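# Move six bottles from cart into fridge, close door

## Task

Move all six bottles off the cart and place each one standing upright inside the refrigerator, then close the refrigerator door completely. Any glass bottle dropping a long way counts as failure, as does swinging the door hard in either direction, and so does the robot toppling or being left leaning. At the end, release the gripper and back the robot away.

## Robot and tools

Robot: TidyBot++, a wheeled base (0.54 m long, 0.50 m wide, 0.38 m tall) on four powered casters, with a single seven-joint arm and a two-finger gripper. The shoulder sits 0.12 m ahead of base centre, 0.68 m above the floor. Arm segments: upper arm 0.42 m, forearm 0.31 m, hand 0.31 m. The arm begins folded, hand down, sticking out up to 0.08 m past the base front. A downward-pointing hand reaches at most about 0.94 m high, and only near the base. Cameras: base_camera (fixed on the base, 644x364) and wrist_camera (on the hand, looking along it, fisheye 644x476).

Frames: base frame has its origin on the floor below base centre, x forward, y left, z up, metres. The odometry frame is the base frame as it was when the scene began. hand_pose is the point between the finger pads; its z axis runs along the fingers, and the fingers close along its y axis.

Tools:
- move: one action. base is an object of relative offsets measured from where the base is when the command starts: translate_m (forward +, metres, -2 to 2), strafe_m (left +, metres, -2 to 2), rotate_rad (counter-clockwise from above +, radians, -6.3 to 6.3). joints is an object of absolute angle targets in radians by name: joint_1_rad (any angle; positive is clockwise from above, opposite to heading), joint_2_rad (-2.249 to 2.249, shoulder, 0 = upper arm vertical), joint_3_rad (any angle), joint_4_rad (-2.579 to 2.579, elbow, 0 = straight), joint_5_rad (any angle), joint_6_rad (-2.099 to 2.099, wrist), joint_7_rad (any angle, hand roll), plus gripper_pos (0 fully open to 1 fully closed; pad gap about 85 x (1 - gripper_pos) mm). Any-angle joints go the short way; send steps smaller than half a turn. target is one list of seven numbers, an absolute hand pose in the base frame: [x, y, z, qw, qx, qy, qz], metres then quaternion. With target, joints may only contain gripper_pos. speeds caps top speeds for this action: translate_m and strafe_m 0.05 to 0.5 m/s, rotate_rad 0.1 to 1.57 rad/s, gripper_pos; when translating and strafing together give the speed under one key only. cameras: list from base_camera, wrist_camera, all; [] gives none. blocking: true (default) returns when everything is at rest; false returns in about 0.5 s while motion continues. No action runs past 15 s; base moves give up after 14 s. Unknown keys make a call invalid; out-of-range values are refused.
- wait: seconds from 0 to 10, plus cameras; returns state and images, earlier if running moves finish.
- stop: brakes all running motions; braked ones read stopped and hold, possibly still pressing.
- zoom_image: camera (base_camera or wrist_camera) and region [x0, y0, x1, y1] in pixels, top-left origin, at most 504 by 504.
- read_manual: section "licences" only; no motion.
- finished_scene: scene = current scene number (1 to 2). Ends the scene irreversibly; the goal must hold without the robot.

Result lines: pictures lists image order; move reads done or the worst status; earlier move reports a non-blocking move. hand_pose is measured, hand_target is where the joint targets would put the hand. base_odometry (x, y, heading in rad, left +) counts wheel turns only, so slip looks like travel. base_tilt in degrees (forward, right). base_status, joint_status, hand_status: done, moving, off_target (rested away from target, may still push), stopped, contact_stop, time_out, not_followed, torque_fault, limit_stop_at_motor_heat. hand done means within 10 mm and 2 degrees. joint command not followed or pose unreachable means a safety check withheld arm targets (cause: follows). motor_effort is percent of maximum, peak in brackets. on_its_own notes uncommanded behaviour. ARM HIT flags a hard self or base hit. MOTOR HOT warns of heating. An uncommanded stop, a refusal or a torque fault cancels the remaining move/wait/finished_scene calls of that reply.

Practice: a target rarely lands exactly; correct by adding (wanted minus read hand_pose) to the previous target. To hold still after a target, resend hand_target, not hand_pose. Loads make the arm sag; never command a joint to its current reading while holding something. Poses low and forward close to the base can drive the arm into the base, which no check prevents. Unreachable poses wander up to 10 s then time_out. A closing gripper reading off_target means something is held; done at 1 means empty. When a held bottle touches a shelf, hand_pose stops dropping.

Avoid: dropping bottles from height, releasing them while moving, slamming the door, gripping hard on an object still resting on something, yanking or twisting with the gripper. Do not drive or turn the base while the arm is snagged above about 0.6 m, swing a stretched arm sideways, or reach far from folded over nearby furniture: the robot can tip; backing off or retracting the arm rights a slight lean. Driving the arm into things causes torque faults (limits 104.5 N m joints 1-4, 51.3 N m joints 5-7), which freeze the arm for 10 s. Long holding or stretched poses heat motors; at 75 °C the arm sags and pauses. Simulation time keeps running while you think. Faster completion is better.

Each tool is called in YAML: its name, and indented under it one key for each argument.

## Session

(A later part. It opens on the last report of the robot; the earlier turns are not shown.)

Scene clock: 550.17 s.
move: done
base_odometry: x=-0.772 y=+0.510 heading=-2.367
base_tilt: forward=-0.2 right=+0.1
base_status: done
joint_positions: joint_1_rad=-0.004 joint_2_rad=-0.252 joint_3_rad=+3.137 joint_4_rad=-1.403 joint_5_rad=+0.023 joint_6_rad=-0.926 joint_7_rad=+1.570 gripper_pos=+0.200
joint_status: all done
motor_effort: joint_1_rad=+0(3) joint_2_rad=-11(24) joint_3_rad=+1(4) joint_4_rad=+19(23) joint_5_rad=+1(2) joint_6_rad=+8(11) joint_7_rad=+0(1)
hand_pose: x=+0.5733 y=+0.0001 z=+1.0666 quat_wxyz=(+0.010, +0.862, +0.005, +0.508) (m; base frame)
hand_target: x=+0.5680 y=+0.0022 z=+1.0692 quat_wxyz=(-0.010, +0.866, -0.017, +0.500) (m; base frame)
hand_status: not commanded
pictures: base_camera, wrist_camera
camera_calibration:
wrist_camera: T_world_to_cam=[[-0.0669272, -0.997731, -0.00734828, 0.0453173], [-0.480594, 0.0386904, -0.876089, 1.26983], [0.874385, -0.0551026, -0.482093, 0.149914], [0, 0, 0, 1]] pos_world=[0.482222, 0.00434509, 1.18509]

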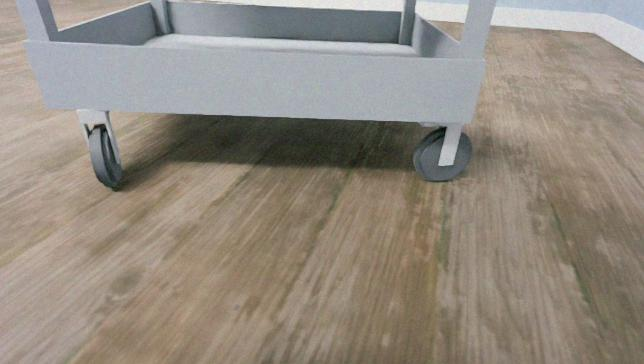

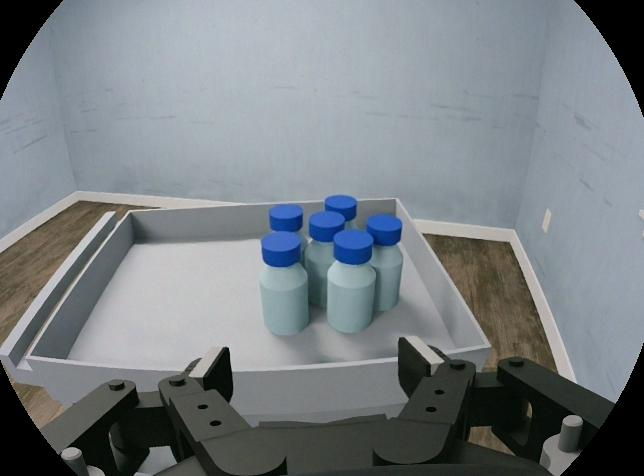

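move:
  base: {"translate_m": 0.262, "strafe_m": -0.03}
  speeds: {"translate_m": 0.2}
  cameras: ["all"]

zoom_image:
  camera: "wrist_camera"
  region: [200, 250, 460, 476]

Scene clock: 591.40 s.
move: done
base_odometry: x=-0.981 y=+0.348 heading=-2.367
base_tilt: forward=-0.2 right=+0.1
base_status: done
joint_positions: joint_1_rad=-0.004 joint_2_rad=-0.249 joint_3_rad=+3.137 joint_4_rad=-1.403 joint_5_rad=+0.023 joint_6_rad=-0.928 joint_7_rad=+1.570 gripper_pos=+0.200
joint_status: not commanded
motor_effort: joint_1_rad=+0(1) joint_2_rad=-11(16) joint_3_rad=+1(2) joint_4_rad=+19(20) joint_5_rad=+0(2) joint_6_rad=+8(9) joint_7_rad=+0(1)
hand_pose: x=+0.5743 y=+0.0001 z=+1.0646 quat_wxyz=(+0.010, +0.863, +0.005, +0.505) (m; base frame)
hand_target: x=+0.5680 y=+0.0022 z=+1.0692 quat_wxyz=(-0.010, +0.866, -0.017, +0.500) (m; base frame)
hand_status: not commanded
pictures: base_camera, wrist_camera
camera_calibration:
wrist_camera: T_world_to_cam=[[-0.0670157, -0.997728, -0.00697666, 0.0450167], [-0.485313, 0.0387056, -0.873483, 1.26848], [0.871768, -0.0551512, -0.486804, 0.154592], [0, 0, 0, 1]] pos_world=[0.48386, 0.004343, 1.18357]

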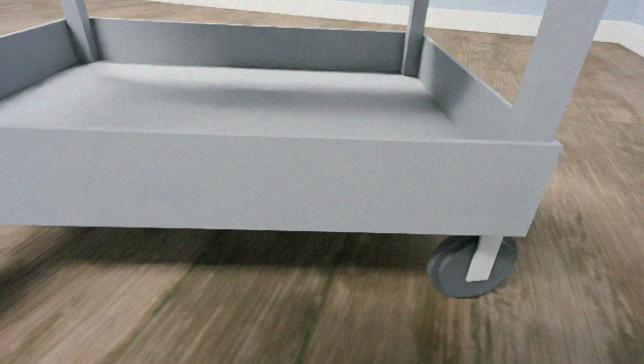

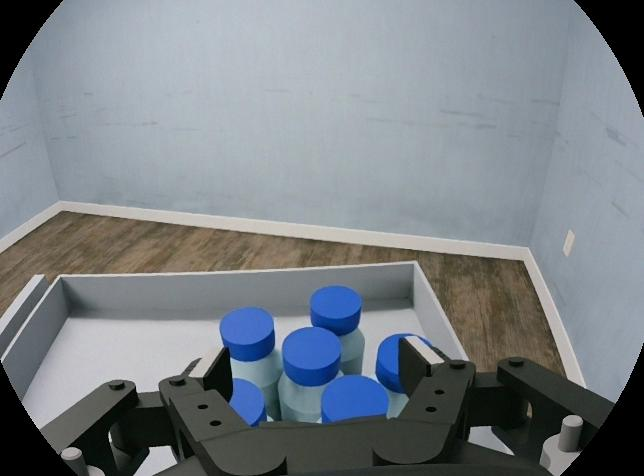

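Scaled by 1.938.

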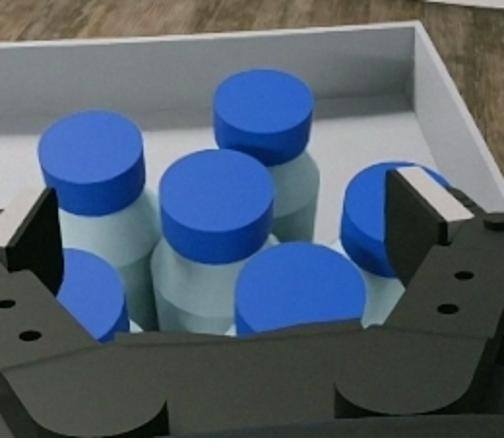

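move:
  joints: {"joint_1_rad": -0.13, "joint_2_rad": -0.288, "joint_3_rad": 3.14, "joint_4_rad": -1.959, "joint_5_rad": 0.0, "joint_6_rad": -0.401, "joint_7_rad": 1.53, "gripper_pos": 0.2}
  cameras: ["wrist_camera"]

zoom_image:
  camera: "wrist_camera"
  region: [200, 200, 460, 430]

Scene clock: 669.67 s.
move: done
base_odometry: x=-0.981 y=+0.348 heading=-2.367
base_tilt: forward=-0.2 right=+0.1
base_status: not commanded
joint_positions: joint_1_rad=-0.108 joint_2_rad=-0.275 joint_3_rad=+3.137 joint_4_rad=-1.941 joint_5_rad=+0.023 joint_6_rad=-0.439 joint_7_rad=+1.570 gripper_pos=+0.200
joint_status: all done
motor_effort: joint_1_rad=+0(1) joint_2_rad=-11(14) joint_3_rad=+1(2) joint_4_rad=+20(21) joint_5_rad=+0(2) joint_6_rad=+8(9) joint_7_rad=+0(1)
hand_pose: x=+0.5829 y=+0.0510 z=+0.8985 quat_wxyz=(-0.018, +0.867, +0.055, +0.495) (m; base frame)
hand_target: x=+0.5811 y=+0.0626 z=+0.9042 quat_wxyz=(-0.044, +0.859, +0.039, +0.508) (m; base frame)
hand_status: not commanded
pictures: wrist_camera
camera_calibration:
wrist_camera: T_world_to_cam=[[0.0472932, -0.998875, -0.00345987, 0.0254027], [-0.50593, -0.0209671, -0.86232, 1.1307], [0.861277, 0.0425323, -0.506352, 0.0877439], [0, 0, 0, 1]] pos_world=[0.49528, 0.0453496, 1.01954]

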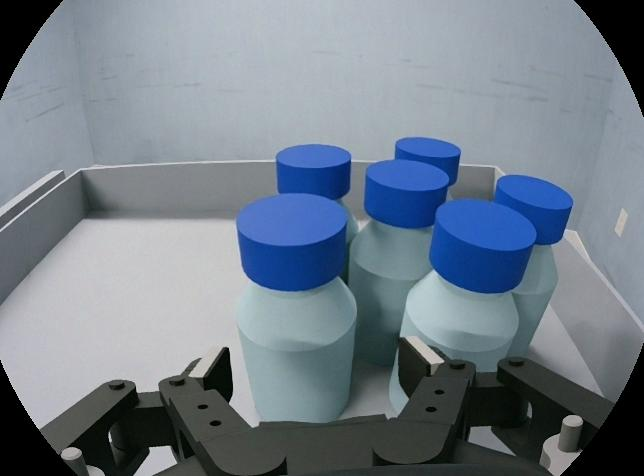

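Scaled by 1.938.

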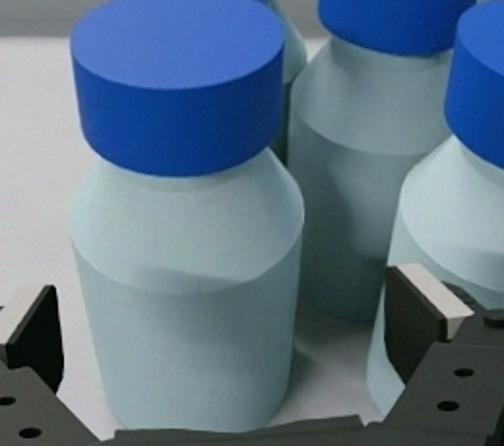

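move:
  joints: {"joint_1_rad": -0.144}
  cameras: []

move:
  joints: {"joint_1_rad": -0.144, "joint_2_rad": -0.06, "joint_4_rad": -1.75, "joint_6_rad": -0.339}
  cameras: ["wrist_camera"]

Scene clock: 703.00 s.
move: done
base_odometry: x=-0.981 y=+0.348 heading=-2.367
base_tilt: forward=-0.2 right=+0.1
base_status: not commanded
joint_positions: joint_1_rad=-0.124 joint_2_rad=-0.275 joint_3_rad=+3.137 joint_4_rad=-1.941 joint_5_rad=+0.023 joint_6_rad=-0.437 joint_7_rad=+1.570 gripper_pos=+0.200
joint_status: all done
motor_effort: joint_1_rad=+0(1) joint_2_rad=-12(12) joint_3_rad=+1(1) joint_4_rad=+21(21) joint_5_rad=+1(1) joint_6_rad=+8(8) joint_7_rad=+1(1)
hand_pose: x=+0.5823 y=+0.0588 z=+0.8991 quat_wxyz=(-0.022, +0.866, +0.063, +0.496) (m; base frame)
hand_target: x=+0.5801 y=+0.0690 z=+0.9042 quat_wxyz=(-0.047, +0.859, +0.045, +0.507) (m; base frame)
hand_status: not commanded
pictures: none
No camera images: "cameras" was empty.

Scene clock: 704.23 s.
move: done
base_odometry: x=-0.981 y=+0.348 heading=-2.367
base_tilt: forward=-0.2 right=+0.1
base_status: not commanded
joint_positions: joint_1_rad=-0.124 joint_2_rad=-0.067 joint_3_rad=+3.137 joint_4_rad=-1.782 joint_5_rad=+0.023 joint_6_rad=-0.376 joint_7_rad=+1.570 gripper_pos=+0.200
joint_status: all done
motor_effort: joint_1_rad=+0(1) joint_2_rad=-20(22) joint_3_rad=+1(1) joint_4_rad=+20(21) joint_5_rad=+1(1) joint_6_rad=+8(9) joint_7_rad=+0(1)
hand_pose: x=+0.6675 y=+0.0701 z=+0.9019 quat_wxyz=(-0.023, +0.863, +0.063, +0.501) (m; base frame)
hand_target: x=+0.6789 y=+0.0835 z=+0.9267 quat_wxyz=(-0.049, +0.848, +0.044, +0.526) (m; base frame)
hand_status: not commanded
pictures: wrist_camera
camera_calibration:
wrist_camera: T_world_to_cam=[[0.0657485, -0.997821, -0.00557491, 0.0300882], [-0.493356, -0.0276509, -0.869388, 1.17524], [0.867339, 0.0599114, -0.494099, -0.000489537], [0, 0, 0, 1]] pos_world=[0.578257, 0.0625484, 1.02166]

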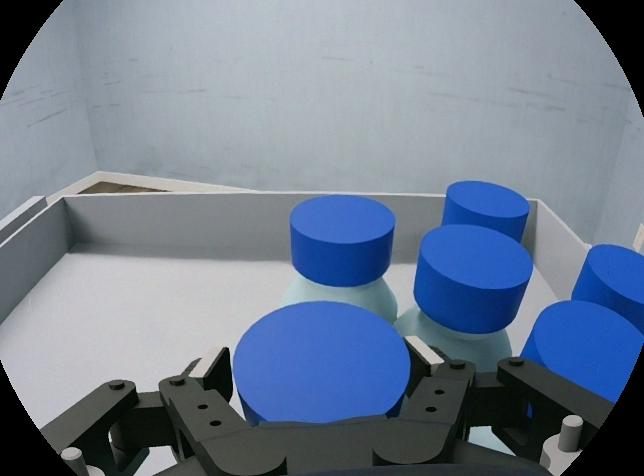

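move:
  joints: {"gripper_pos": 0.6}
  cameras: ["wrist_camera"]

Scene clock: 708.90 s.
move: off_target
base_odometry: x=-0.981 y=+0.348 heading=-2.367
base_tilt: forward=-0.2 right=+0.1
base_status: not commanded
joint_positions: joint_1_rad=-0.125 joint_2_rad=-0.067 joint_3_rad=+3.137 joint_4_rad=-1.781 joint_5_rad=+0.023 joint_6_rad=-0.374 joint_7_rad=+1.570 gripper_pos=+0.420
joint_status: gripper_pos off_target (ended at +0.420, target +0.600)
motor_effort: joint_1_rad=+0(1) joint_2_rad=-20(22) joint_3_rad=+1(1) joint_4_rad=+21(22) joint_5_rad=+2(3) joint_6_rad=+8(8) joint_7_rad=+1(1)
hand_pose: x=+0.6679 y=+0.0704 z=+0.9028 quat_wxyz=(-0.024, +0.862, +0.063, +0.502) (m; base frame)
hand_target: x=+0.6789 y=+0.0835 z=+0.9267 quat_wxyz=(-0.049, +0.848, +0.044, +0.526) (m; base frame)
hand_status: not commanded
pictures: wrist_camera
camera_calibration:
wrist_camera: T_world_to_cam=[[0.0660668, -0.997798, -0.00583881, 0.0303367], [-0.491303, -0.0274362, -0.870557, 1.17584], [0.86848, 0.0603835, -0.492033, -0.00312787], [0, 0, 0, 1]] pos_world=[0.578405, 0.0627193, 1.02227]

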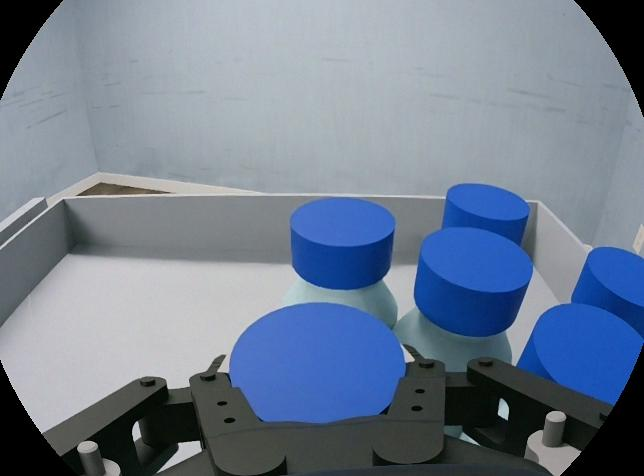

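move:
  joints: {"joint_2_rad": -0.089, "joint_4_rad": -1.465, "joint_6_rad": -0.665}
  cameras: ["wrist_camera"]

Scene clock: 741.30 s.
move: off_target
base_odometry: x=-0.981 y=+0.348 heading=-2.367
base_tilt: forward=-0.2 right=+0.1
base_status: not commanded
joint_positions: joint_1_rad=-0.125 joint_2_rad=-0.064 joint_3_rad=+3.137 joint_4_rad=-1.520 joint_5_rad=+0.023 joint_6_rad=-0.642 joint_7_rad=+1.570 gripper_pos=+0.420
joint_status: joint_4_rad off_target (ended at -1.520, target -1.465); the others done
motor_effort: joint_1_rad=+0(1) joint_2_rad=-24(27) joint_3_rad=+1(1) joint_4_rad=+25(27) joint_5_rad=+1(2) joint_6_rad=+11(13) joint_7_rad=+0(1)
hand_pose: x=+0.6690 y=+0.0689 z=+0.9813 quat_wxyz=(-0.022, +0.865, +0.060, +0.498) (m; base frame)
hand_target: x=+0.6615 y=+0.0810 z=+1.0207 quat_wxyz=(-0.049, +0.851, +0.045, +0.521) (m; base frame)
hand_status: not commanded
pictures: wrist_camera
camera_calibration:
wrist_camera: T_world_to_cam=[[0.0598457, -0.998194, -0.00513333, 0.0326961], [-0.499638, -0.0255025, -0.865859, 1.24558], [0.864164, 0.0543827, -0.500262, 0.0460142], [0, 0, 0, 1]] pos_world=[0.58062, 0.0619001, 1.10168]

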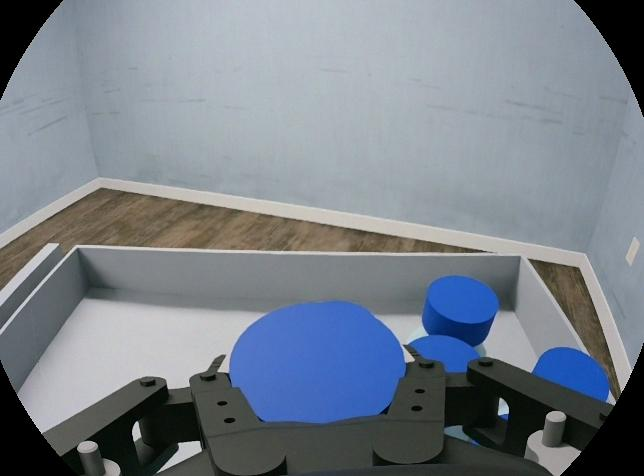

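move:
  joints: {"joint_1_rad": -0.2, "joint_2_rad": -0.237, "joint_4_rad": -1.32, "joint_6_rad": -1.03}
  blocking: false
  cameras: []

move:
  base: {"translate_m": -0.12, "strafe_m": 0.5}
  cameras: ["base_camera"]

move:
  base: {"translate_m": 0.822, "strafe_m": 1.096, "rotate_rad": 1.281}
  cameras: ["all"]

Scene clock: 750.27 s.
move: moving
base_odometry: x=-0.981 y=+0.348 heading=-2.367
base_tilt: forward=-0.2 right=+0.1
base_status: not commanded
joint_positions: joint_1_rad=-0.163 joint_2_rad=-0.144 joint_3_rad=+3.137 joint_4_rad=-1.425 joint_5_rad=+0.023 joint_6_rad=-0.908 joint_7_rad=+1.570 gripper_pos=+0.420
joint_status: joint_1_rad moving; joint_2_rad moving; joint_4_rad moving; joint_6_rad moving
motor_effort: joint_1_rad=-1(1) joint_2_rad=-21(28) joint_3_rad=+1(1) joint_4_rad=+25(27) joint_5_rad=+1(2) joint_6_rad=+11(12) joint_7_rad=+0(1)
hand_pose: x=+0.6072 y=+0.0788 z=+1.0076 quat_wxyz=(-0.027, +0.885, +0.077, +0.458) (m; base frame)
hand_target: x=+0.5802 y=+0.0899 z=+1.0667 quat_wxyz=(-0.057, +0.864, +0.064, +0.495) (m; base frame)
hand_status: not commanded
pictures: none
No camera images: "cameras" was empty.

Scene clock: 752.50 s.
move: off_target
base_odometry: x=-0.545 y=+0.075 heading=-2.368
base_tilt: forward=-0.2 right=+0.1
base_status: done
joint_positions: joint_1_rad=-0.187 joint_2_rad=-0.223 joint_3_rad=+3.134 joint_4_rad=-1.367 joint_5_rad=+0.023 joint_6_rad=-1.007 joint_7_rad=+1.570 gripper_pos=+0.422
joint_status: joint_4_rad off_target (ended at -1.367, target -1.320); the others done
motor_effort: joint_1_rad=+0(2) joint_2_rad=-16(20) joint_3_rad=+1(4) joint_4_rad=+24(24) joint_5_rad=+0(2) joint_6_rad=+11(12) joint_7_rad=+0(1)
hand_pose: x=+0.5647 y=+0.0833 z=+1.0513 quat_wxyz=(-0.034, +0.876, +0.086, +0.474) (m; base frame)
hand_target: x=+0.5552 y=+0.0907 z=+1.0775 quat_wxyz=(-0.059, +0.868, +0.070, +0.488) (m; base frame)
hand_status: not commanded
pictures: base_camera

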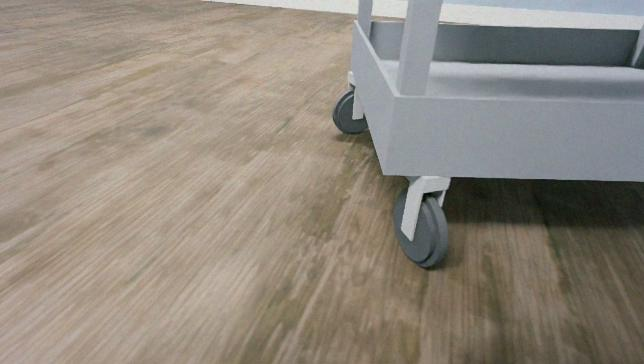

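Scene clock: 756.90 s.
move: done
base_odometry: x=-0.368 y=-1.284 heading=-1.086
base_tilt: forward=-0.2 right=+0.1
base_status: done
joint_positions: joint_1_rad=-0.190 joint_2_rad=-0.218 joint_3_rad=+3.141 joint_4_rad=-1.367 joint_5_rad=+0.023 joint_6_rad=-1.012 joint_7_rad=+1.570 gripper_pos=+0.422
joint_status: not commanded
motor_effort: joint_1_rad=+0(3) joint_2_rad=-16(19) joint_3_rad=+1(3) joint_4_rad=+23(24) joint_5_rad=+2(3) joint_6_rad=+11(12) joint_7_rad=+1(1)
hand_pose: x=+0.5662 y=+0.0817 z=+1.0479 quat_wxyz=(-0.034, +0.878, +0.085, +0.470) (m; base frame)
hand_target: x=+0.5552 y=+0.0907 z=+1.0775 quat_wxyz=(-0.059, +0.868, +0.070, +0.488) (m; base frame)
hand_status: not commanded
pictures: base_camera, wrist_camera
camera_calibration:
wrist_camera: T_world_to_cam=[[0.112522, -0.993645, -0.00295165, 0.0195471], [-0.551054, -0.0599301, -0.832315, 1.2489], [0.826848, 0.0952806, -0.554295, 0.241883], [0, 0, 0, 1]] pos_world=[0.486014, 0.0712232, 1.17361]

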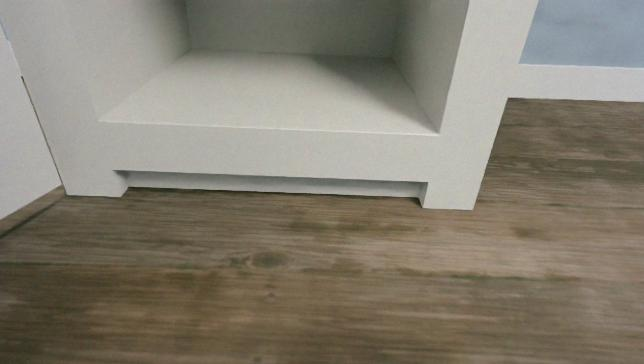

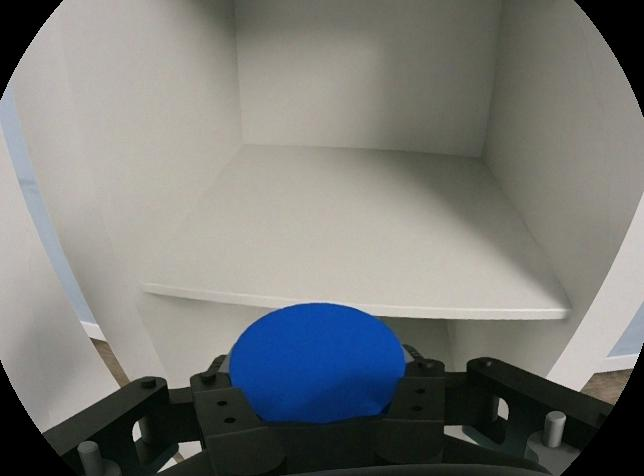

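move:
  joints: {"joint_1_rad": -0.325, "joint_2_rad": 0.2257, "joint_4_rad": -0.865, "joint_6_rad": -0.872}
  cameras: ["wrist_camera"]

Scene clock: 795.23 s.
move: off_target
base_odometry: x=-0.368 y=-1.284 heading=-1.086
base_tilt: forward=-0.2 right=+0.1
base_status: not commanded
joint_positions: joint_1_rad=-0.305 joint_2_rad=+0.254 joint_3_rad=+3.141 joint_4_rad=-0.925 joint_5_rad=+0.023 joint_6_rad=-0.930 joint_7_rad=+1.570 gripper_pos=+0.422
joint_status: joint_4_rad off_target (ended at -0.925, target -0.865); the others done
motor_effort: joint_1_rad=+0(1) joint_2_rad=-36(40) joint_3_rad=+0(1) joint_4_rad=+24(25) joint_5_rad=+2(2) joint_6_rad=+11(12) joint_7_rad=+0(1)
hand_pose: x=+0.7532 y=+0.1953 z=+1.0496 quat_wxyz=(-0.064, +0.859, +0.133, +0.490) (m; base frame)
hand_target: x=+0.7444 y=+0.2131 z=+1.1182 quat_wxyz=(-0.102, +0.823, +0.118, +0.547) (m; base frame)
hand_status: not commanded
pictures: wrist_camera
camera_calibration:
wrist_camera: T_world_to_cam=[[0.227188, -0.973829, -0.00659029, 0.0249667], [-0.497992, -0.110358, -0.860131, 1.35935], [0.836893, 0.198694, -0.510031, 0.00314755], [0, 0, 0, 1]] pos_world=[0.668641, 0.173703, 1.17099]

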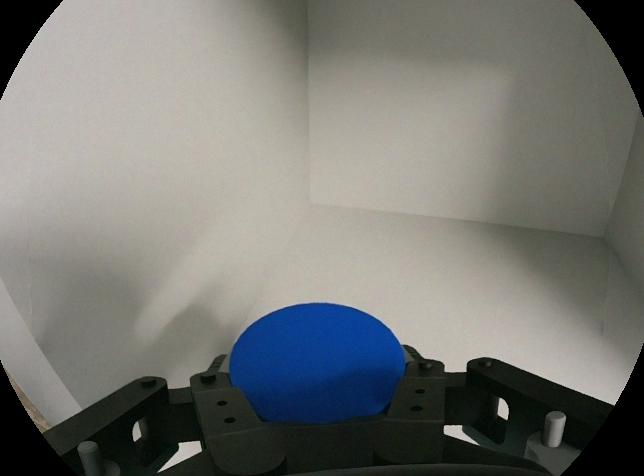

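move:
  base: {"translate_m": 0.2}
  speeds: {"translate_m": 0.2}
  cameras: ["wrist_camera"]

Scene clock: 802.13 s.
move: done
base_odometry: x=-0.274 y=-1.461 heading=-1.086
base_tilt: forward=-0.2 right=+0.1
base_status: done
joint_positions: joint_1_rad=-0.309 joint_2_rad=+0.253 joint_3_rad=+3.141 joint_4_rad=-0.922 joint_5_rad=+0.023 joint_6_rad=-0.926 joint_7_rad=+1.570 gripper_pos=+0.422
joint_status: not commanded
motor_effort: joint_1_rad=+0(2) joint_2_rad=-36(41) joint_3_rad=+0(2) joint_4_rad=+24(25) joint_5_rad=+2(2) joint_6_rad=+11(13) joint_7_rad=+0(1)
hand_pose: x=+0.7527 y=+0.1983 z=+1.0534 quat_wxyz=(-0.066, +0.857, +0.135, +0.493) (m; base frame)
hand_target: x=+0.7444 y=+0.2131 z=+1.1182 quat_wxyz=(-0.102, +0.823, +0.118, +0.547) (m; base frame)
hand_status: not commanded
pictures: wrist_camera
camera_calibration:
wrist_camera: T_world_to_cam=[[0.231765, -0.972745, -0.00725174, 0.0250726], [-0.490301, -0.110374, -0.864536, 1.36145], [0.840172, 0.203925, -0.502518, -0.00648561], [0, 0, 0, 1]] pos_world=[0.66716, 0.175981, 1.17395]

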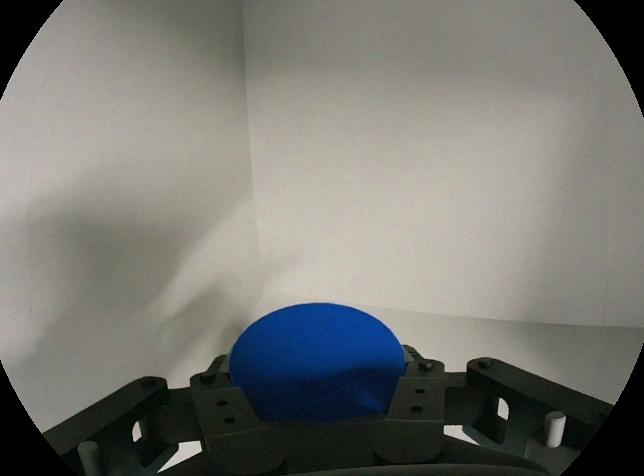

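move:
  joints: {"joint_2_rad": 0.21, "joint_4_rad": -0.945, "joint_6_rad": -0.822}
  cameras: []

Scene clock: 817.70 s.
move: done
base_odometry: x=-0.274 y=-1.461 heading=-1.086
base_tilt: forward=-0.2 right=+0.1
base_status: not commanded
joint_positions: joint_1_rad=-0.309 joint_2_rad=+0.245 joint_3_rad=+3.141 joint_4_rad=-0.960 joint_5_rad=+0.023 joint_6_rad=-0.880 joint_7_rad=+1.570 gripper_pos=+0.422
joint_status: all done
motor_effort: joint_1_rad=+0(1) joint_2_rad=-36(38) joint_3_rad=+1(1) joint_4_rad=+24(25) joint_5_rad=+0(2) joint_6_rad=+12(13) joint_7_rad=+0(1)
hand_pose: x=+0.7552 y=+0.1994 z=+1.0493 quat_wxyz=(-0.067, +0.853, +0.135, +0.500) (m; base frame)
hand_target: x=+0.7449 y=+0.2133 z=+1.0973 quat_wxyz=(-0.101, +0.827, +0.119, +0.541) (m; base frame)
hand_status: not commanded
pictures: none
No camera images: "cameras" was empty.

move:
  joints: {"joint_2_rad": 0.2, "joint_4_rad": -0.99, "joint_6_rad": -0.789}
  cameras: []

move:
  joints: {"joint_2_rad": 0.192, "joint_4_rad": -1.03, "joint_6_rad": -0.757}
  cameras: []

Scene clock: 822.67 s.
move: done
base_odometry: x=-0.274 y=-1.461 heading=-1.086
base_tilt: forward=-0.2 right=+0.1
base_status: not commanded
joint_positions: joint_1_rad=-0.309 joint_2_rad=+0.236 joint_3_rad=+3.141 joint_4_rad=-1.002 joint_5_rad=+0.023 joint_6_rad=-0.846 joint_7_rad=+1.570 gripper_pos=+0.422
joint_status: all done
motor_effort: joint_1_rad=+0(0) joint_2_rad=-36(38) joint_3_rad=+0(1) joint_4_rad=+25(26) joint_5_rad=+1(2) joint_6_rad=+11(13) joint_7_rad=+1(1)
hand_pose: x=+0.7552 y=+0.1995 z=+1.0410 quat_wxyz=(-0.067, +0.853, +0.135, +0.500) (m; base frame)
hand_target: x=+0.7448 y=+0.2132 z=+1.0874 quat_wxyz=(-0.100, +0.827, +0.119, +0.540) (m; base frame)
hand_status: not commanded
pictures: none
No camera images: "cameras" was empty.

Scene clock: 823.33 s.
move: done
base_odometry: x=-0.274 y=-1.461 heading=-1.086
base_tilt: forward=-0.2 right=+0.1
base_status: not commanded
joint_positions: joint_1_rad=-0.309 joint_2_rad=+0.226 joint_3_rad=+3.141 joint_4_rad=-1.038 joint_5_rad=+0.023 joint_6_rad=-0.810 joint_7_rad=+1.570 gripper_pos=+0.422
joint_status: all done
motor_effort: joint_1_rad=+0(0) joint_2_rad=-36(37) joint_3_rad=+0(1) joint_4_rad=+24(25) joint_5_rad=+0(2) joint_6_rad=+12(12) joint_7_rad=+0(1)
hand_pose: x=+0.7552 y=+0.1997 z=+1.0366 quat_wxyz=(-0.068, +0.850, +0.135, +0.504) (m; base frame)
hand_target: x=+0.7451 y=+0.2133 z=+1.0787 quat_wxyz=(-0.100, +0.827, +0.119, +0.540) (m; base frame)
hand_status: not commanded
pictures: none
No camera images: "cameras" was empty.

move:
  joints: {"joint_2_rad": 0.184, "joint_4_rad": -1.065, "joint_6_rad": -0.729}
  cameras: []

Scene clock: 826.67 s.
move: done
base_odometry: x=-0.274 y=-1.461 heading=-1.086
base_tilt: forward=-0.2 right=+0.1
base_status: not commanded
joint_positions: joint_1_rad=-0.309 joint_2_rad=+0.213 joint_3_rad=+3.141 joint_4_rad=-1.068 joint_5_rad=+0.023 joint_6_rad=-0.778 joint_7_rad=+1.570 gripper_pos=+0.422
joint_status: all done
motor_effort: joint_1_rad=+0(0) joint_2_rad=-34(36) joint_3_rad=+0(1) joint_4_rad=+24(24) joint_5_rad=+0(2) joint_6_rad=+11(12) joint_7_rad=+0(1)
hand_pose: x=+0.7537 y=+0.1994 z=+1.0365 quat_wxyz=(-0.069, +0.846, +0.135, +0.510) (m; base frame)
hand_target: x=+0.7447 y=+0.2132 z=+1.0716 quat_wxyz=(-0.100, +0.827, +0.119, +0.540) (m; base frame)
hand_status: not commanded
pictures: none
No camera images: "cameras" was empty.

move:
  joints: {"gripper_pos": 0.2}
  cameras: ["wrist_camera"]

Scene clock: 832.60 s.
move: done
base_odometry: x=-0.274 y=-1.461 heading=-1.086
base_tilt: forward=-0.2 right=+0.1
base_status: not commanded
joint_positions: joint_1_rad=-0.309 joint_2_rad=+0.184 joint_3_rad=+3.141 joint_4_rad=-1.068 joint_5_rad=+0.023 joint_6_rad=-0.757 joint_7_rad=+1.570 gripper_pos=+0.200
joint_status: all done
motor_effort: joint_1_rad=+0(1) joint_2_rad=-28(35) joint_3_rad=+0(1) joint_4_rad=+20(24) joint_5_rad=+1(2) joint_6_rad=+8(11) joint_7_rad=+0(1)
hand_pose: x=+0.7463 y=+0.1971 z=+1.0615 quat_wxyz=(-0.072, +0.833, +0.133, +0.532) (m; base frame)
hand_target: x=+0.7447 y=+0.2132 z=+1.0716 quat_wxyz=(-0.100, +0.827, +0.119, +0.540) (m; base frame)
hand_status: not commanded
pictures: wrist_camera
camera_calibration:
wrist_camera: T_world_to_cam=[[0.236159, -0.971634, -0.0125331, 0.027584], [-0.413067, -0.0887059, -0.90637, 1.34778], [0.879548, 0.219224, -0.422298, -0.114346], [0, 0, 0, 1]] pos_world=[0.650781, 0.171425, 1.17364]

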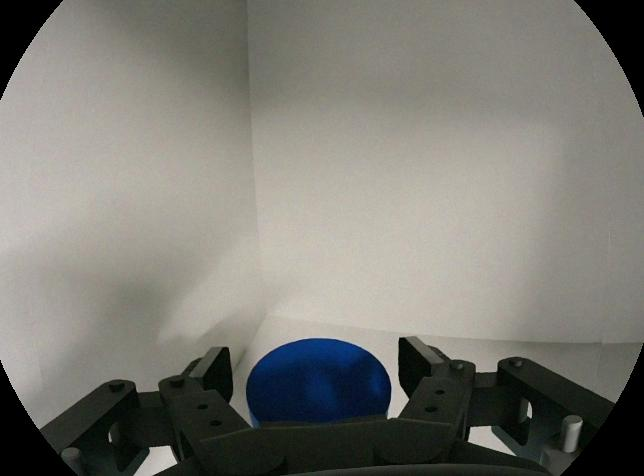

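move:
  joints: {"joint_2_rad": -0.25, "joint_4_rad": -1.375, "joint_6_rad": -0.97}
  blocking: false
  cameras: []

move:
  base: {"translate_m": -0.35}
  cameras: ["wrist_camera"]

move:
  base: {"translate_m": -1.135, "strafe_m": 0.475, "rotate_rad": -1.281}
  joints: {"joint_1_rad": 0.092}
  cameras: []

move:
  base: {"translate_m": 0.12, "strafe_m": -0.5}
  cameras: ["wrist_camera"]

Scene clock: 853.23 s.
move: moving
base_odometry: x=-0.274 y=-1.461 heading=-1.086
base_tilt: forward=-0.2 right=+0.1
base_status: not commanded
joint_positions: joint_1_rad=-0.309 joint_2_rad=+0.091 joint_3_rad=+3.141 joint_4_rad=-1.138 joint_5_rad=+0.023 joint_6_rad=-0.772 joint_7_rad=+1.570 gripper_pos=+0.200
joint_status: joint_2_rad moving; joint_4_rad moving; joint_6_rad moving
motor_effort: joint_1_rad=+0(0) joint_2_rad=-27(31) joint_3_rad=+0(1) joint_4_rad=+20(21) joint_5_rad=+1(2) joint_6_rad=+8(10) joint_7_rad=+0(1)
hand_pose: x=+0.7079 y=+0.1848 z=+1.0767 quat_wxyz=(-0.073, +0.831, +0.132, +0.535) (m; base frame)
hand_target: x=+0.6838 y=+0.1927 z=+1.0792 quat_wxyz=(-0.098, +0.837, +0.120, +0.525) (m; base frame)
hand_status: not commanded
pictures: none
No camera images: "cameras" was empty.

Scene clock: 855.23 s.
move: done
base_odometry: x=-0.437 y=-1.151 heading=-1.087
base_tilt: forward=-0.2 right=+0.1
base_status: done
joint_positions: joint_1_rad=-0.311 joint_2_rad=-0.256 joint_3_rad=+3.140 joint_4_rad=-1.355 joint_5_rad=+0.023 joint_6_rad=-0.928 joint_7_rad=+1.570 gripper_pos=+0.200
joint_status: all done
motor_effort: joint_1_rad=+0(3) joint_2_rad=-10(28) joint_3_rad=+1(3) joint_4_rad=+19(20) joint_5_rad=+1(2) joint_6_rad=+8(9) joint_7_rad=+0(1)
hand_pose: x=+0.5513 y=+0.1348 z=+1.0944 quat_wxyz=(-0.071, +0.838, +0.132, +0.524) (m; base frame)
hand_target: x=+0.5438 y=+0.1455 z=+1.0692 quat_wxyz=(-0.091, +0.857, +0.123, +0.491) (m; base frame)
hand_status: not commanded
pictures: wrist_camera
camera_calibration:
wrist_camera: T_world_to_cam=[[0.234067, -0.972143, -0.0122504, 0.0144142], [-0.428994, -0.0919668, -0.898613, 1.29221], [0.872454, 0.215591, -0.43857, 0.106874], [0, 0, 0, 1]] pos_world=[0.457736, 0.109813, 1.20825]

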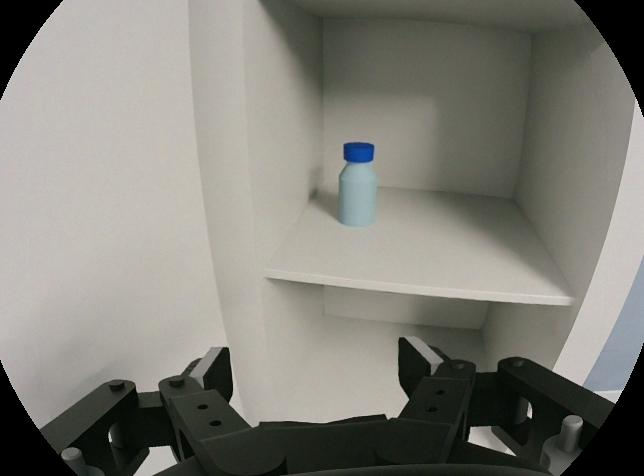

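Scene clock: 859.37 s.
move: done
base_odometry: x=-0.544 y=+0.075 heading=-2.369
base_tilt: forward=-0.2 right=+0.1
base_status: done
joint_positions: joint_1_rad=+0.077 joint_2_rad=-0.247 joint_3_rad=+3.140 joint_4_rad=-1.358 joint_5_rad=+0.023 joint_6_rad=-0.928 joint_7_rad=+1.570 gripper_pos=+0.200
joint_status: all done
motor_effort: joint_1_rad=+0(2) joint_2_rad=-10(16) joint_3_rad=+0(3) joint_4_rad=+19(20) joint_5_rad=+1(3) joint_6_rad=+8(9) joint_7_rad=+0(1)
hand_pose: x=+0.5737 y=-0.0385 z=+1.0888 quat_wxyz=(+0.031, +0.851, -0.031, +0.523) (m; base frame)
hand_target: x=+0.5663 y=-0.0391 z=+1.0692 quat_wxyz=(+0.013, +0.864, -0.057, +0.500) (m; base frame)
hand_status: not commanded
pictures: none
No camera images: "cameras" was empty.

Scene clock: 861.60 s.
move: done
base_odometry: x=-0.979 y=+0.349 heading=-2.370
base_tilt: forward=-0.2 right=+0.1
base_status: done
joint_positions: joint_1_rad=+0.079 joint_2_rad=-0.248 joint_3_rad=+3.143 joint_4_rad=-1.358 joint_5_rad=+0.023 joint_6_rad=-0.929 joint_7_rad=+1.570 gripper_pos=+0.200
joint_status: not commanded
motor_effort: joint_1_rad=+0(2) joint_2_rad=-11(13) joint_3_rad=+1(3) joint_4_rad=+19(19) joint_5_rad=+1(2) joint_6_rad=+8(9) joint_7_rad=+0(1)
hand_pose: x=+0.5733 y=-0.0409 z=+1.0890 quat_wxyz=(+0.032, +0.851, -0.033, +0.523) (m; base frame)
hand_target: x=+0.5663 y=-0.0391 z=+1.0692 quat_wxyz=(+0.013, +0.864, -0.057, +0.500) (m; base frame)
hand_status: not commanded
pictures: wrist_camera
camera_calibration:
wrist_camera: T_world_to_cam=[[-0.154959, -0.987848, -0.0119666, 0.0604136], [-0.441554, 0.0800901, -0.893653, 1.28951], [0.883752, -0.133196, -0.448599, 0.113454], [0, 0, 0, 1]] pos_world=[0.478486, -0.0284862, 1.204]

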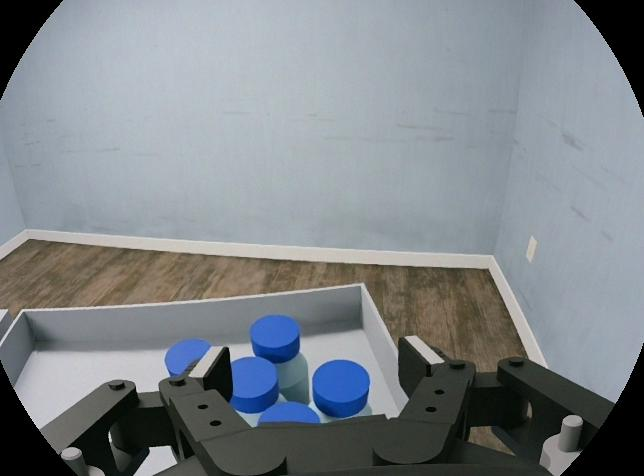

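move:
  cameras: ["wrist_camera"]

Scene clock: 906.27 s.
base_odometry: x=-0.979 y=+0.349 heading=-2.370
base_tilt: forward=-0.2 right=+0.1
base_status: done
joint_positions: joint_1_rad=+0.079 joint_2_rad=-0.248 joint_3_rad=+3.143 joint_4_rad=-1.358 joint_5_rad=+0.023 joint_6_rad=-0.929 joint_7_rad=+1.570 gripper_pos=+0.200
joint_status: not commanded
motor_effort: joint_1_rad=+0(2) joint_2_rad=-11(13) joint_3_rad=+1(3) joint_4_rad=+19(19) joint_5_rad=+1(2) joint_6_rad=+8(9) joint_7_rad=+1(1)
hand_pose: x=+0.5733 y=-0.0409 z=+1.0890 quat_wxyz=(+0.032, +0.851, -0.033, +0.523) (m; base frame)
hand_target: x=+0.5663 y=-0.0391 z=+1.0692 quat_wxyz=(+0.013, +0.864, -0.057, +0.500) (m; base frame)
hand_status: not commanded
pictures: wrist_camera
camera_calibration:
wrist_camera: T_world_to_cam=[[-0.154959, -0.987848, -0.0119666, 0.0604136], [-0.441554, 0.0800901, -0.893653, 1.28951], [0.883752, -0.133196, -0.448599, 0.113454], [0, 0, 0, 1]] pos_world=[0.478486, -0.0284862, 1.204]

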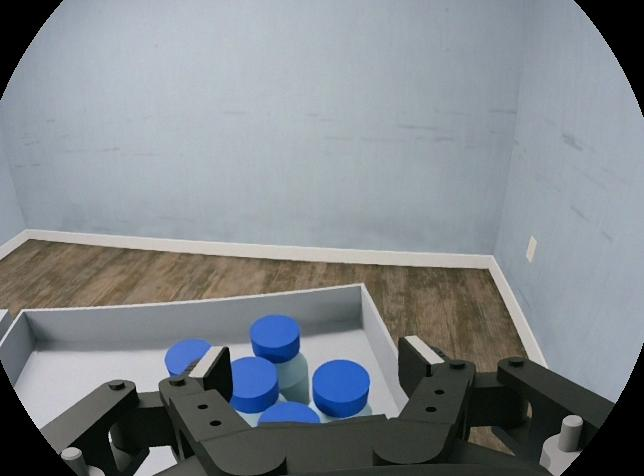

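move:
  joints: {"joint_1_rad": 0.086, "joint_2_rad": -0.306, "joint_4_rad": -1.971, "joint_6_rad": -0.409, "gripper_pos": 0.2}
  cameras: ["wrist_camera"]

Scene clock: 926.90 s.
move: done
base_odometry: x=-0.979 y=+0.349 heading=-2.370
base_tilt: forward=-0.2 right=+0.1
base_status: not commanded
joint_positions: joint_1_rad=+0.079 joint_2_rad=-0.293 joint_3_rad=+3.143 joint_4_rad=-1.953 joint_5_rad=+0.023 joint_6_rad=-0.447 joint_7_rad=+1.570 gripper_pos=+0.200
joint_status: all done
motor_effort: joint_1_rad=+0(2) joint_2_rad=-11(14) joint_3_rad=+1(1) joint_4_rad=+20(22) joint_5_rad=+1(2) joint_6_rad=+8(9) joint_7_rad=+0(1)
hand_pose: x=+0.5768 y=-0.0385 z=+0.8977 quat_wxyz=(+0.029, +0.869, -0.029, +0.494) (m; base frame)
hand_target: x=+0.5764 y=-0.0373 z=+0.9033 quat_wxyz=(+0.011, +0.859, -0.054, +0.509) (m; base frame)
hand_status: not commanded
pictures: wrist_camera
camera_calibration:
wrist_camera: T_world_to_cam=[[-0.144853, -0.98944, -0.005172, 0.0490568], [-0.502354, 0.0780454, -0.861132, 1.12567], [0.852442, -0.122139, -0.508354, 0.0969548], [0, 0, 0, 1]] pos_world=[0.489941, -0.0274725, 1.01889]

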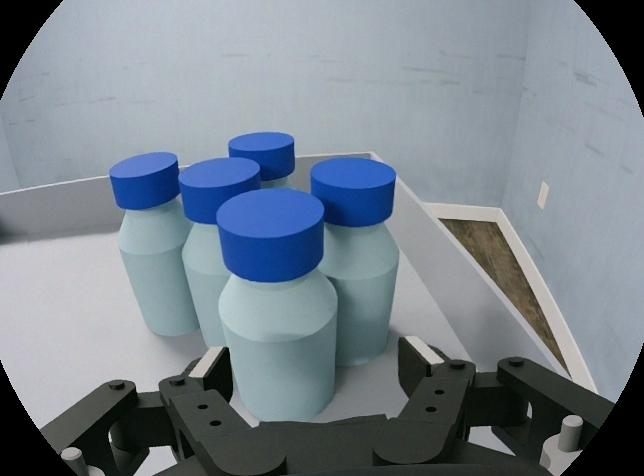

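move:
  joints: {"joint_1_rad": 0.034}
  cameras: ["wrist_camera"]

move:
  joints: {"joint_2_rad": -0.078, "joint_4_rad": -1.766, "joint_6_rad": -0.341}
  cameras: ["wrist_camera"]

Scene clock: 984.30 s.
move: done
base_odometry: x=-0.979 y=+0.349 heading=-2.370
base_tilt: forward=-0.2 right=+0.1
base_status: not commanded
joint_positions: joint_1_rad=+0.047 joint_2_rad=-0.293 joint_3_rad=+3.143 joint_4_rad=-1.953 joint_5_rad=+0.023 joint_6_rad=-0.445 joint_7_rad=+1.570 gripper_pos=+0.200
joint_status: all done
motor_effort: joint_1_rad=+0(1) joint_2_rad=-11(12) joint_3_rad=+1(2) joint_4_rad=+20(21) joint_5_rad=+1(2) joint_6_rad=+8(8) joint_7_rad=+0(1)
hand_pose: x=+0.5781 y=-0.0239 z=+0.8982 quat_wxyz=(+0.021, +0.869, -0.015, +0.495) (m; base frame)
hand_target: x=+0.5777 y=-0.0134 z=+0.9033 quat_wxyz=(-0.002, +0.860, -0.031, +0.509) (m; base frame)
hand_status: not commanded
pictures: wrist_camera
camera_calibration:
wrist_camera: T_world_to_cam=[[-0.11327, -0.99355, -0.00530492, 0.0454266], [-0.502884, 0.0619348, -0.862132, 1.12646], [0.8569, -0.094986, -0.506656, 0.0944741], [0, 0, 0, 1]] pos_world=[0.490669, -0.0156596, 1.01926]

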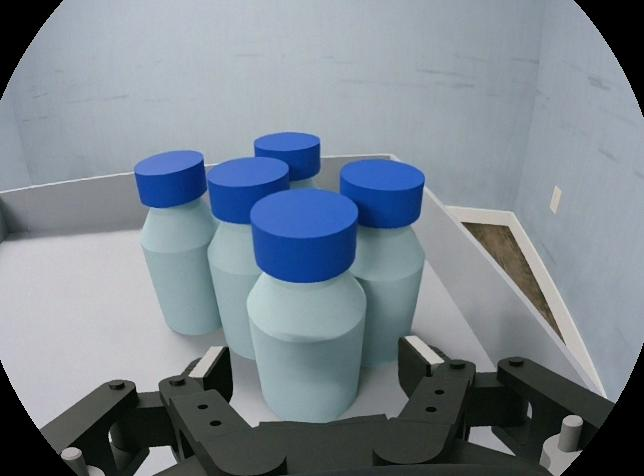

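Scene clock: 985.53 s.
move: done
base_odometry: x=-0.979 y=+0.349 heading=-2.370
base_tilt: forward=-0.2 right=+0.1
base_status: not commanded
joint_positions: joint_1_rad=+0.047 joint_2_rad=-0.086 joint_3_rad=+3.143 joint_4_rad=-1.799 joint_5_rad=+0.023 joint_6_rad=-0.378 joint_7_rad=+1.570 gripper_pos=+0.200
joint_status: all done
motor_effort: joint_1_rad=+0(0) joint_2_rad=-18(22) joint_3_rad=+1(1) joint_4_rad=+21(21) joint_5_rad=+1(2) joint_6_rad=+8(9) joint_7_rad=+0(1)
hand_pose: x=+0.6636 y=-0.0276 z=+0.9017 quat_wxyz=(+0.021, +0.865, -0.014, +0.501) (m; base frame)
hand_target: x=+0.6773 y=-0.0167 z=+0.9268 quat_wxyz=(-0.002, +0.849, -0.031, +0.528) (m; base frame)
hand_status: not commanded
pictures: wrist_camera
camera_calibration:
wrist_camera: T_world_to_cam=[[-0.111714, -0.993721, -0.00616863, 0.0512376], [-0.49108, 0.0606013, -0.869004, 1.17103], [0.863922, -0.0940502, -0.494766, 0.00719324], [0, 0, 0, 1]] pos_world=[0.574577, -0.0193733, 1.0215]

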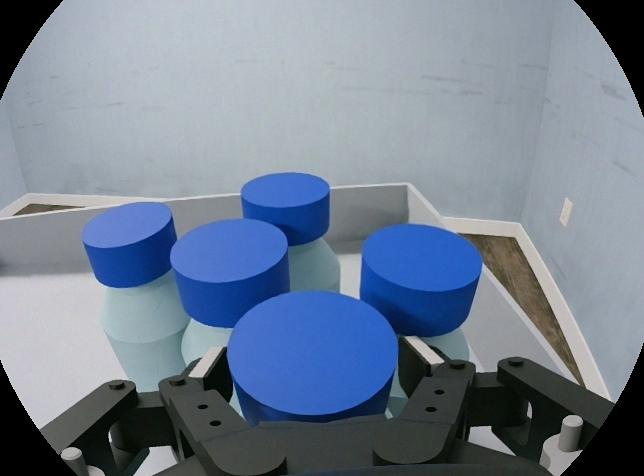

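move:
  joints: {"gripper_pos": 0.6}
  cameras: ["wrist_camera"]

Scene clock: 989.40 s.
move: off_target
base_odometry: x=-0.979 y=+0.349 heading=-2.370
base_tilt: forward=-0.2 right=+0.1
base_status: not commanded
joint_positions: joint_1_rad=+0.047 joint_2_rad=-0.086 joint_3_rad=+3.143 joint_4_rad=-1.798 joint_5_rad=+0.023 joint_6_rad=-0.377 joint_7_rad=+1.570 gripper_pos=+0.426
joint_status: gripper_pos off_target (ended at +0.426, target +0.600)
motor_effort: joint_1_rad=+0(1) joint_2_rad=-19(20) joint_3_rad=+1(1) joint_4_rad=+22(22) joint_5_rad=+1(3) joint_6_rad=+9(10) joint_7_rad=+0(1)
hand_pose: x=+0.6639 y=-0.0276 z=+0.9022 quat_wxyz=(+0.021, +0.865, -0.014, +0.502) (m; base frame)
hand_target: x=+0.6773 y=-0.0167 z=+0.9268 quat_wxyz=(-0.002, +0.849, -0.031, +0.528) (m; base frame)
hand_status: not commanded
pictures: wrist_camera
camera_calibration:
wrist_camera: T_world_to_cam=[[-0.111652, -0.993728, -0.00626216, 0.0513229], [-0.489853, 0.060519, -0.869702, 1.1714], [0.864626, -0.0940367, -0.493537, 0.00565136], [0, 0, 0, 1]] pos_world=[0.574656, -0.0193593, 1.02188]

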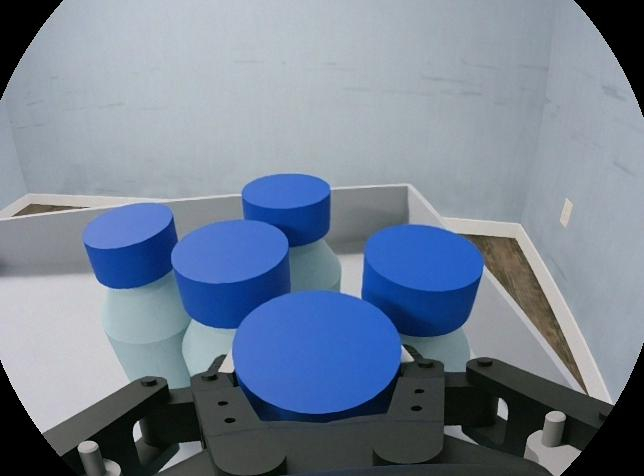

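move:
  joints: {"joint_2_rad": -0.112, "joint_4_rad": -1.493, "joint_6_rad": -0.66}
  cameras: ["wrist_camera"]

Scene clock: 1014.83 s.
move: off_target
base_odometry: x=-0.979 y=+0.349 heading=-2.370
base_tilt: forward=-0.2 right=+0.1
base_status: not commanded
joint_positions: joint_1_rad=+0.047 joint_2_rad=-0.088 joint_3_rad=+3.143 joint_4_rad=-1.548 joint_5_rad=+0.023 joint_6_rad=-0.637 joint_7_rad=+1.570 gripper_pos=+0.426
joint_status: joint_4_rad off_target (ended at -1.548, target -1.493); the others done
motor_effort: joint_1_rad=+0(1) joint_2_rad=-23(27) joint_3_rad=+1(1) joint_4_rad=+25(28) joint_5_rad=+1(2) joint_6_rad=+11(13) joint_7_rad=-1(1)
hand_pose: x=+0.6629 y=-0.0292 z=+0.9790 quat_wxyz=(+0.022, +0.867, -0.017, +0.498) (m; base frame)
hand_target: x=+0.6579 y=-0.0161 z=+1.0182 quat_wxyz=(-0.002, +0.852, -0.031, +0.523) (m; base frame)
hand_status: not commanded
pictures: wrist_camera
camera_calibration:
wrist_camera: T_world_to_cam=[[-0.117617, -0.993043, -0.00564947, 0.0534977], [-0.496256, 0.0637027, -0.865836, 1.23838], [0.860172, -0.0990333, -0.500296, 0.0536492], [0, 0, 0, 1]] pos_world=[0.5747, -0.0204498, 1.09938]

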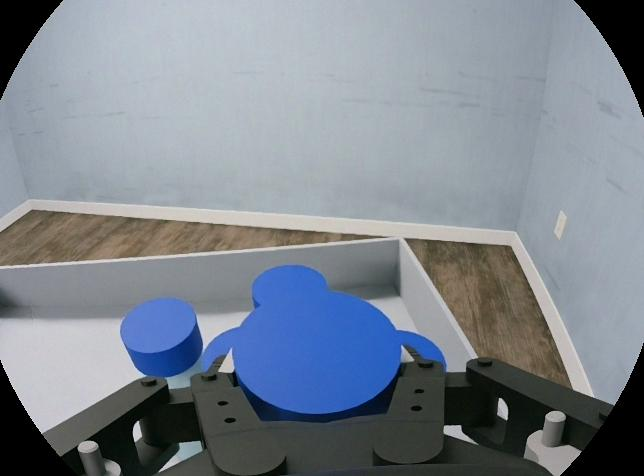

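move:
  joints: {"joint_1_rad": 0.0, "joint_2_rad": -0.237, "joint_4_rad": -1.32, "joint_6_rad": -1.03}
  blocking: false
  cameras: []

move:
  base: {"translate_m": -0.119, "strafe_m": 0.499}
  cameras: []

move:
  base: {"translate_m": 0.820, "strafe_m": 1.0976, "rotate_rad": 1.284}
  cameras: ["wrist_camera", "base_camera"]

Scene clock: 1025.80 s.
move: moving
base_odometry: x=-0.979 y=+0.349 heading=-2.370
base_tilt: forward=-0.2 right=+0.1
base_status: not commanded
joint_positions: joint_1_rad=+0.034 joint_2_rad=-0.142 joint_3_rad=+3.143 joint_4_rad=-1.445 joint_5_rad=+0.023 joint_6_rad=-0.878 joint_7_rad=+1.570 gripper_pos=+0.426
joint_status: joint_1_rad moving; joint_2_rad moving; joint_4_rad moving; joint_6_rad moving
motor_effort: joint_1_rad=+0(1) joint_2_rad=-22(27) joint_3_rad=+1(1) joint_4_rad=+25(27) joint_5_rad=+1(1) joint_6_rad=+11(13) joint_7_rad=+0(1)
hand_pose: x=+0.6174 y=-0.0214 z=+1.0033 quat_wxyz=(+0.019, +0.887, -0.013, +0.462) (m; base frame)
hand_target: x=+0.5942 y=-0.0024 z=+1.0620 quat_wxyz=(-0.008, +0.865, -0.021, +0.501) (m; base frame)
hand_status: not commanded
pictures: none
No camera images: "cameras" was empty.

Scene clock: 1028.20 s.
move: off_target
base_odometry: x=-0.546 y=+0.074 heading=-2.371
base_tilt: forward=-0.2 right=+0.1
base_status: done
joint_positions: joint_1_rad=+0.012 joint_2_rad=-0.220 joint_3_rad=+3.139 joint_4_rad=-1.368 joint_5_rad=+0.023 joint_6_rad=-1.008 joint_7_rad=+1.570 gripper_pos=+0.426
joint_status: joint_4_rad off_target (ended at -1.368, target -1.320); the others done
motor_effort: joint_1_rad=+0(2) joint_2_rad=-16(20) joint_3_rad=+1(4) joint_4_rad=+23(25) joint_5_rad=+0(3) joint_6_rad=+11(12) joint_7_rad=+1(1)
hand_pose: x=+0.5731 y=-0.0086 z=+1.0492 quat_wxyz=(+0.014, +0.881, -0.003, +0.473) (m; base frame)
hand_target: x=+0.5645 y=+0.0022 z=+1.0775 quat_wxyz=(-0.010, +0.870, -0.017, +0.492) (m; base frame)
hand_status: not commanded
pictures: none
No camera images: "cameras" was empty.

Scene clock: 1032.60 s.
move: done
base_odometry: x=-0.370 y=-1.285 heading=-1.086
base_tilt: forward=-0.2 right=+0.1
base_status: done
joint_positions: joint_1_rad=+0.009 joint_2_rad=-0.217 joint_3_rad=+3.142 joint_4_rad=-1.368 joint_5_rad=+0.023 joint_6_rad=-1.012 joint_7_rad=+1.570 gripper_pos=+0.426
joint_status: not commanded
motor_effort: joint_1_rad=+0(3) joint_2_rad=-16(19) joint_3_rad=+1(3) joint_4_rad=+23(24) joint_5_rad=+1(3) joint_6_rad=+11(12) joint_7_rad=+1(1)
hand_pose: x=+0.5737 y=-0.0088 z=+1.0469 quat_wxyz=(+0.013, +0.883, -0.004, +0.470) (m; base frame)
hand_target: x=+0.5645 y=+0.0022 z=+1.0775 quat_wxyz=(-0.010, +0.870, -0.017, +0.492) (m; base frame)
hand_status: not commanded
pictures: base_camera, wrist_camera
camera_calibration:
wrist_camera: T_world_to_cam=[[-0.087187, -0.996187, -0.0031648, 0.0435173], [-0.553641, 0.0510957, -0.831186, 1.24811], [0.828179, -0.0707165, -0.555985, 0.243328], [0, 0, 0, 1]] pos_world=[0.493279, -0.00321431, 1.17284]

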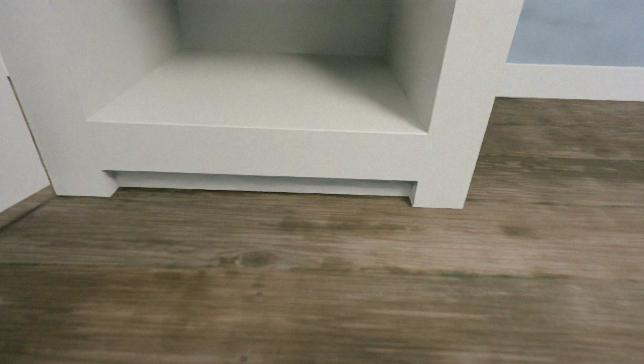

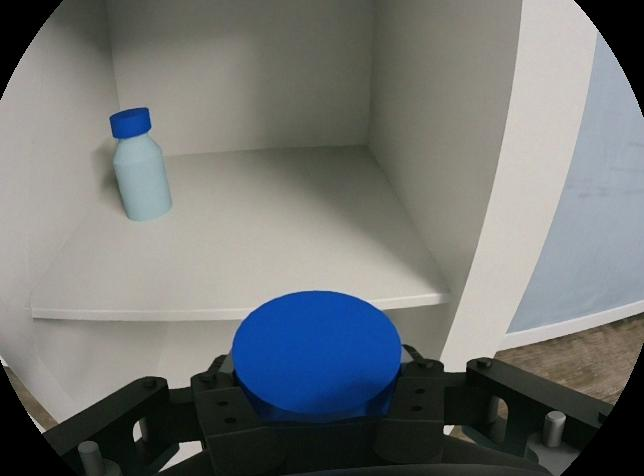

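move:
  base: {"rotate_rad": 0.02}
  joints: {"joint_1_rad": -0.0935, "joint_2_rad": 0.147, "joint_4_rad": -0.965, "joint_6_rad": -0.850}
  cameras: ["wrist_camera", "base_camera"]

Scene clock: 1111.50 s.
move: off_target
base_odometry: x=-0.370 y=-1.285 heading=-1.067
base_tilt: forward=-0.2 right=+0.1
base_status: done
joint_positions: joint_1_rad=-0.073 joint_2_rad=+0.175 joint_3_rad=+3.141 joint_4_rad=-1.024 joint_5_rad=+0.023 joint_6_rad=-0.908 joint_7_rad=+1.570 gripper_pos=+0.426
joint_status: joint_4_rad off_target (ended at -1.024, target -0.965); the others done
motor_effort: joint_1_rad=+0(2) joint_2_rad=-33(37) joint_3_rad=+0(3) joint_4_rad=+24(26) joint_5_rad=+1(2) joint_6_rad=+11(13) joint_7_rad=+0(2)
hand_pose: x=+0.7512 y=+0.0420 z=+1.0514 quat_wxyz=(-0.007, +0.868, +0.033, +0.495) (m; base frame)
hand_target: x=+0.7473 y=+0.0612 z=+1.1185 quat_wxyz=(-0.038, +0.831, +0.022, +0.555) (m; base frame)
hand_status: not commanded
pictures: base_camera, wrist_camera
camera_calibration:
wrist_camera: T_world_to_cam=[[-0.00267715, -0.999974, -0.00663916, 0.0499365], [-0.508413, 0.00707815, -0.861084, 1.34682], [0.861109, 0.00107018, -0.508419, 0.024647], [0, 0, 0, 1]] pos_world=[0.663651, 0.0403758, 1.17259]

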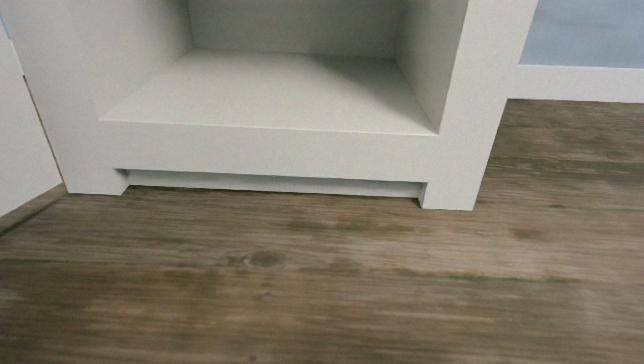

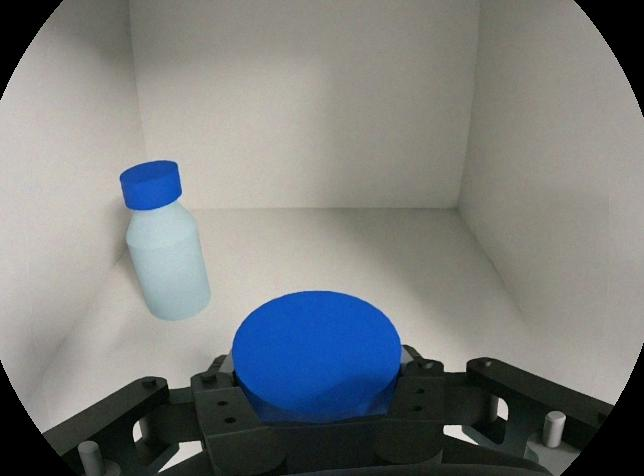

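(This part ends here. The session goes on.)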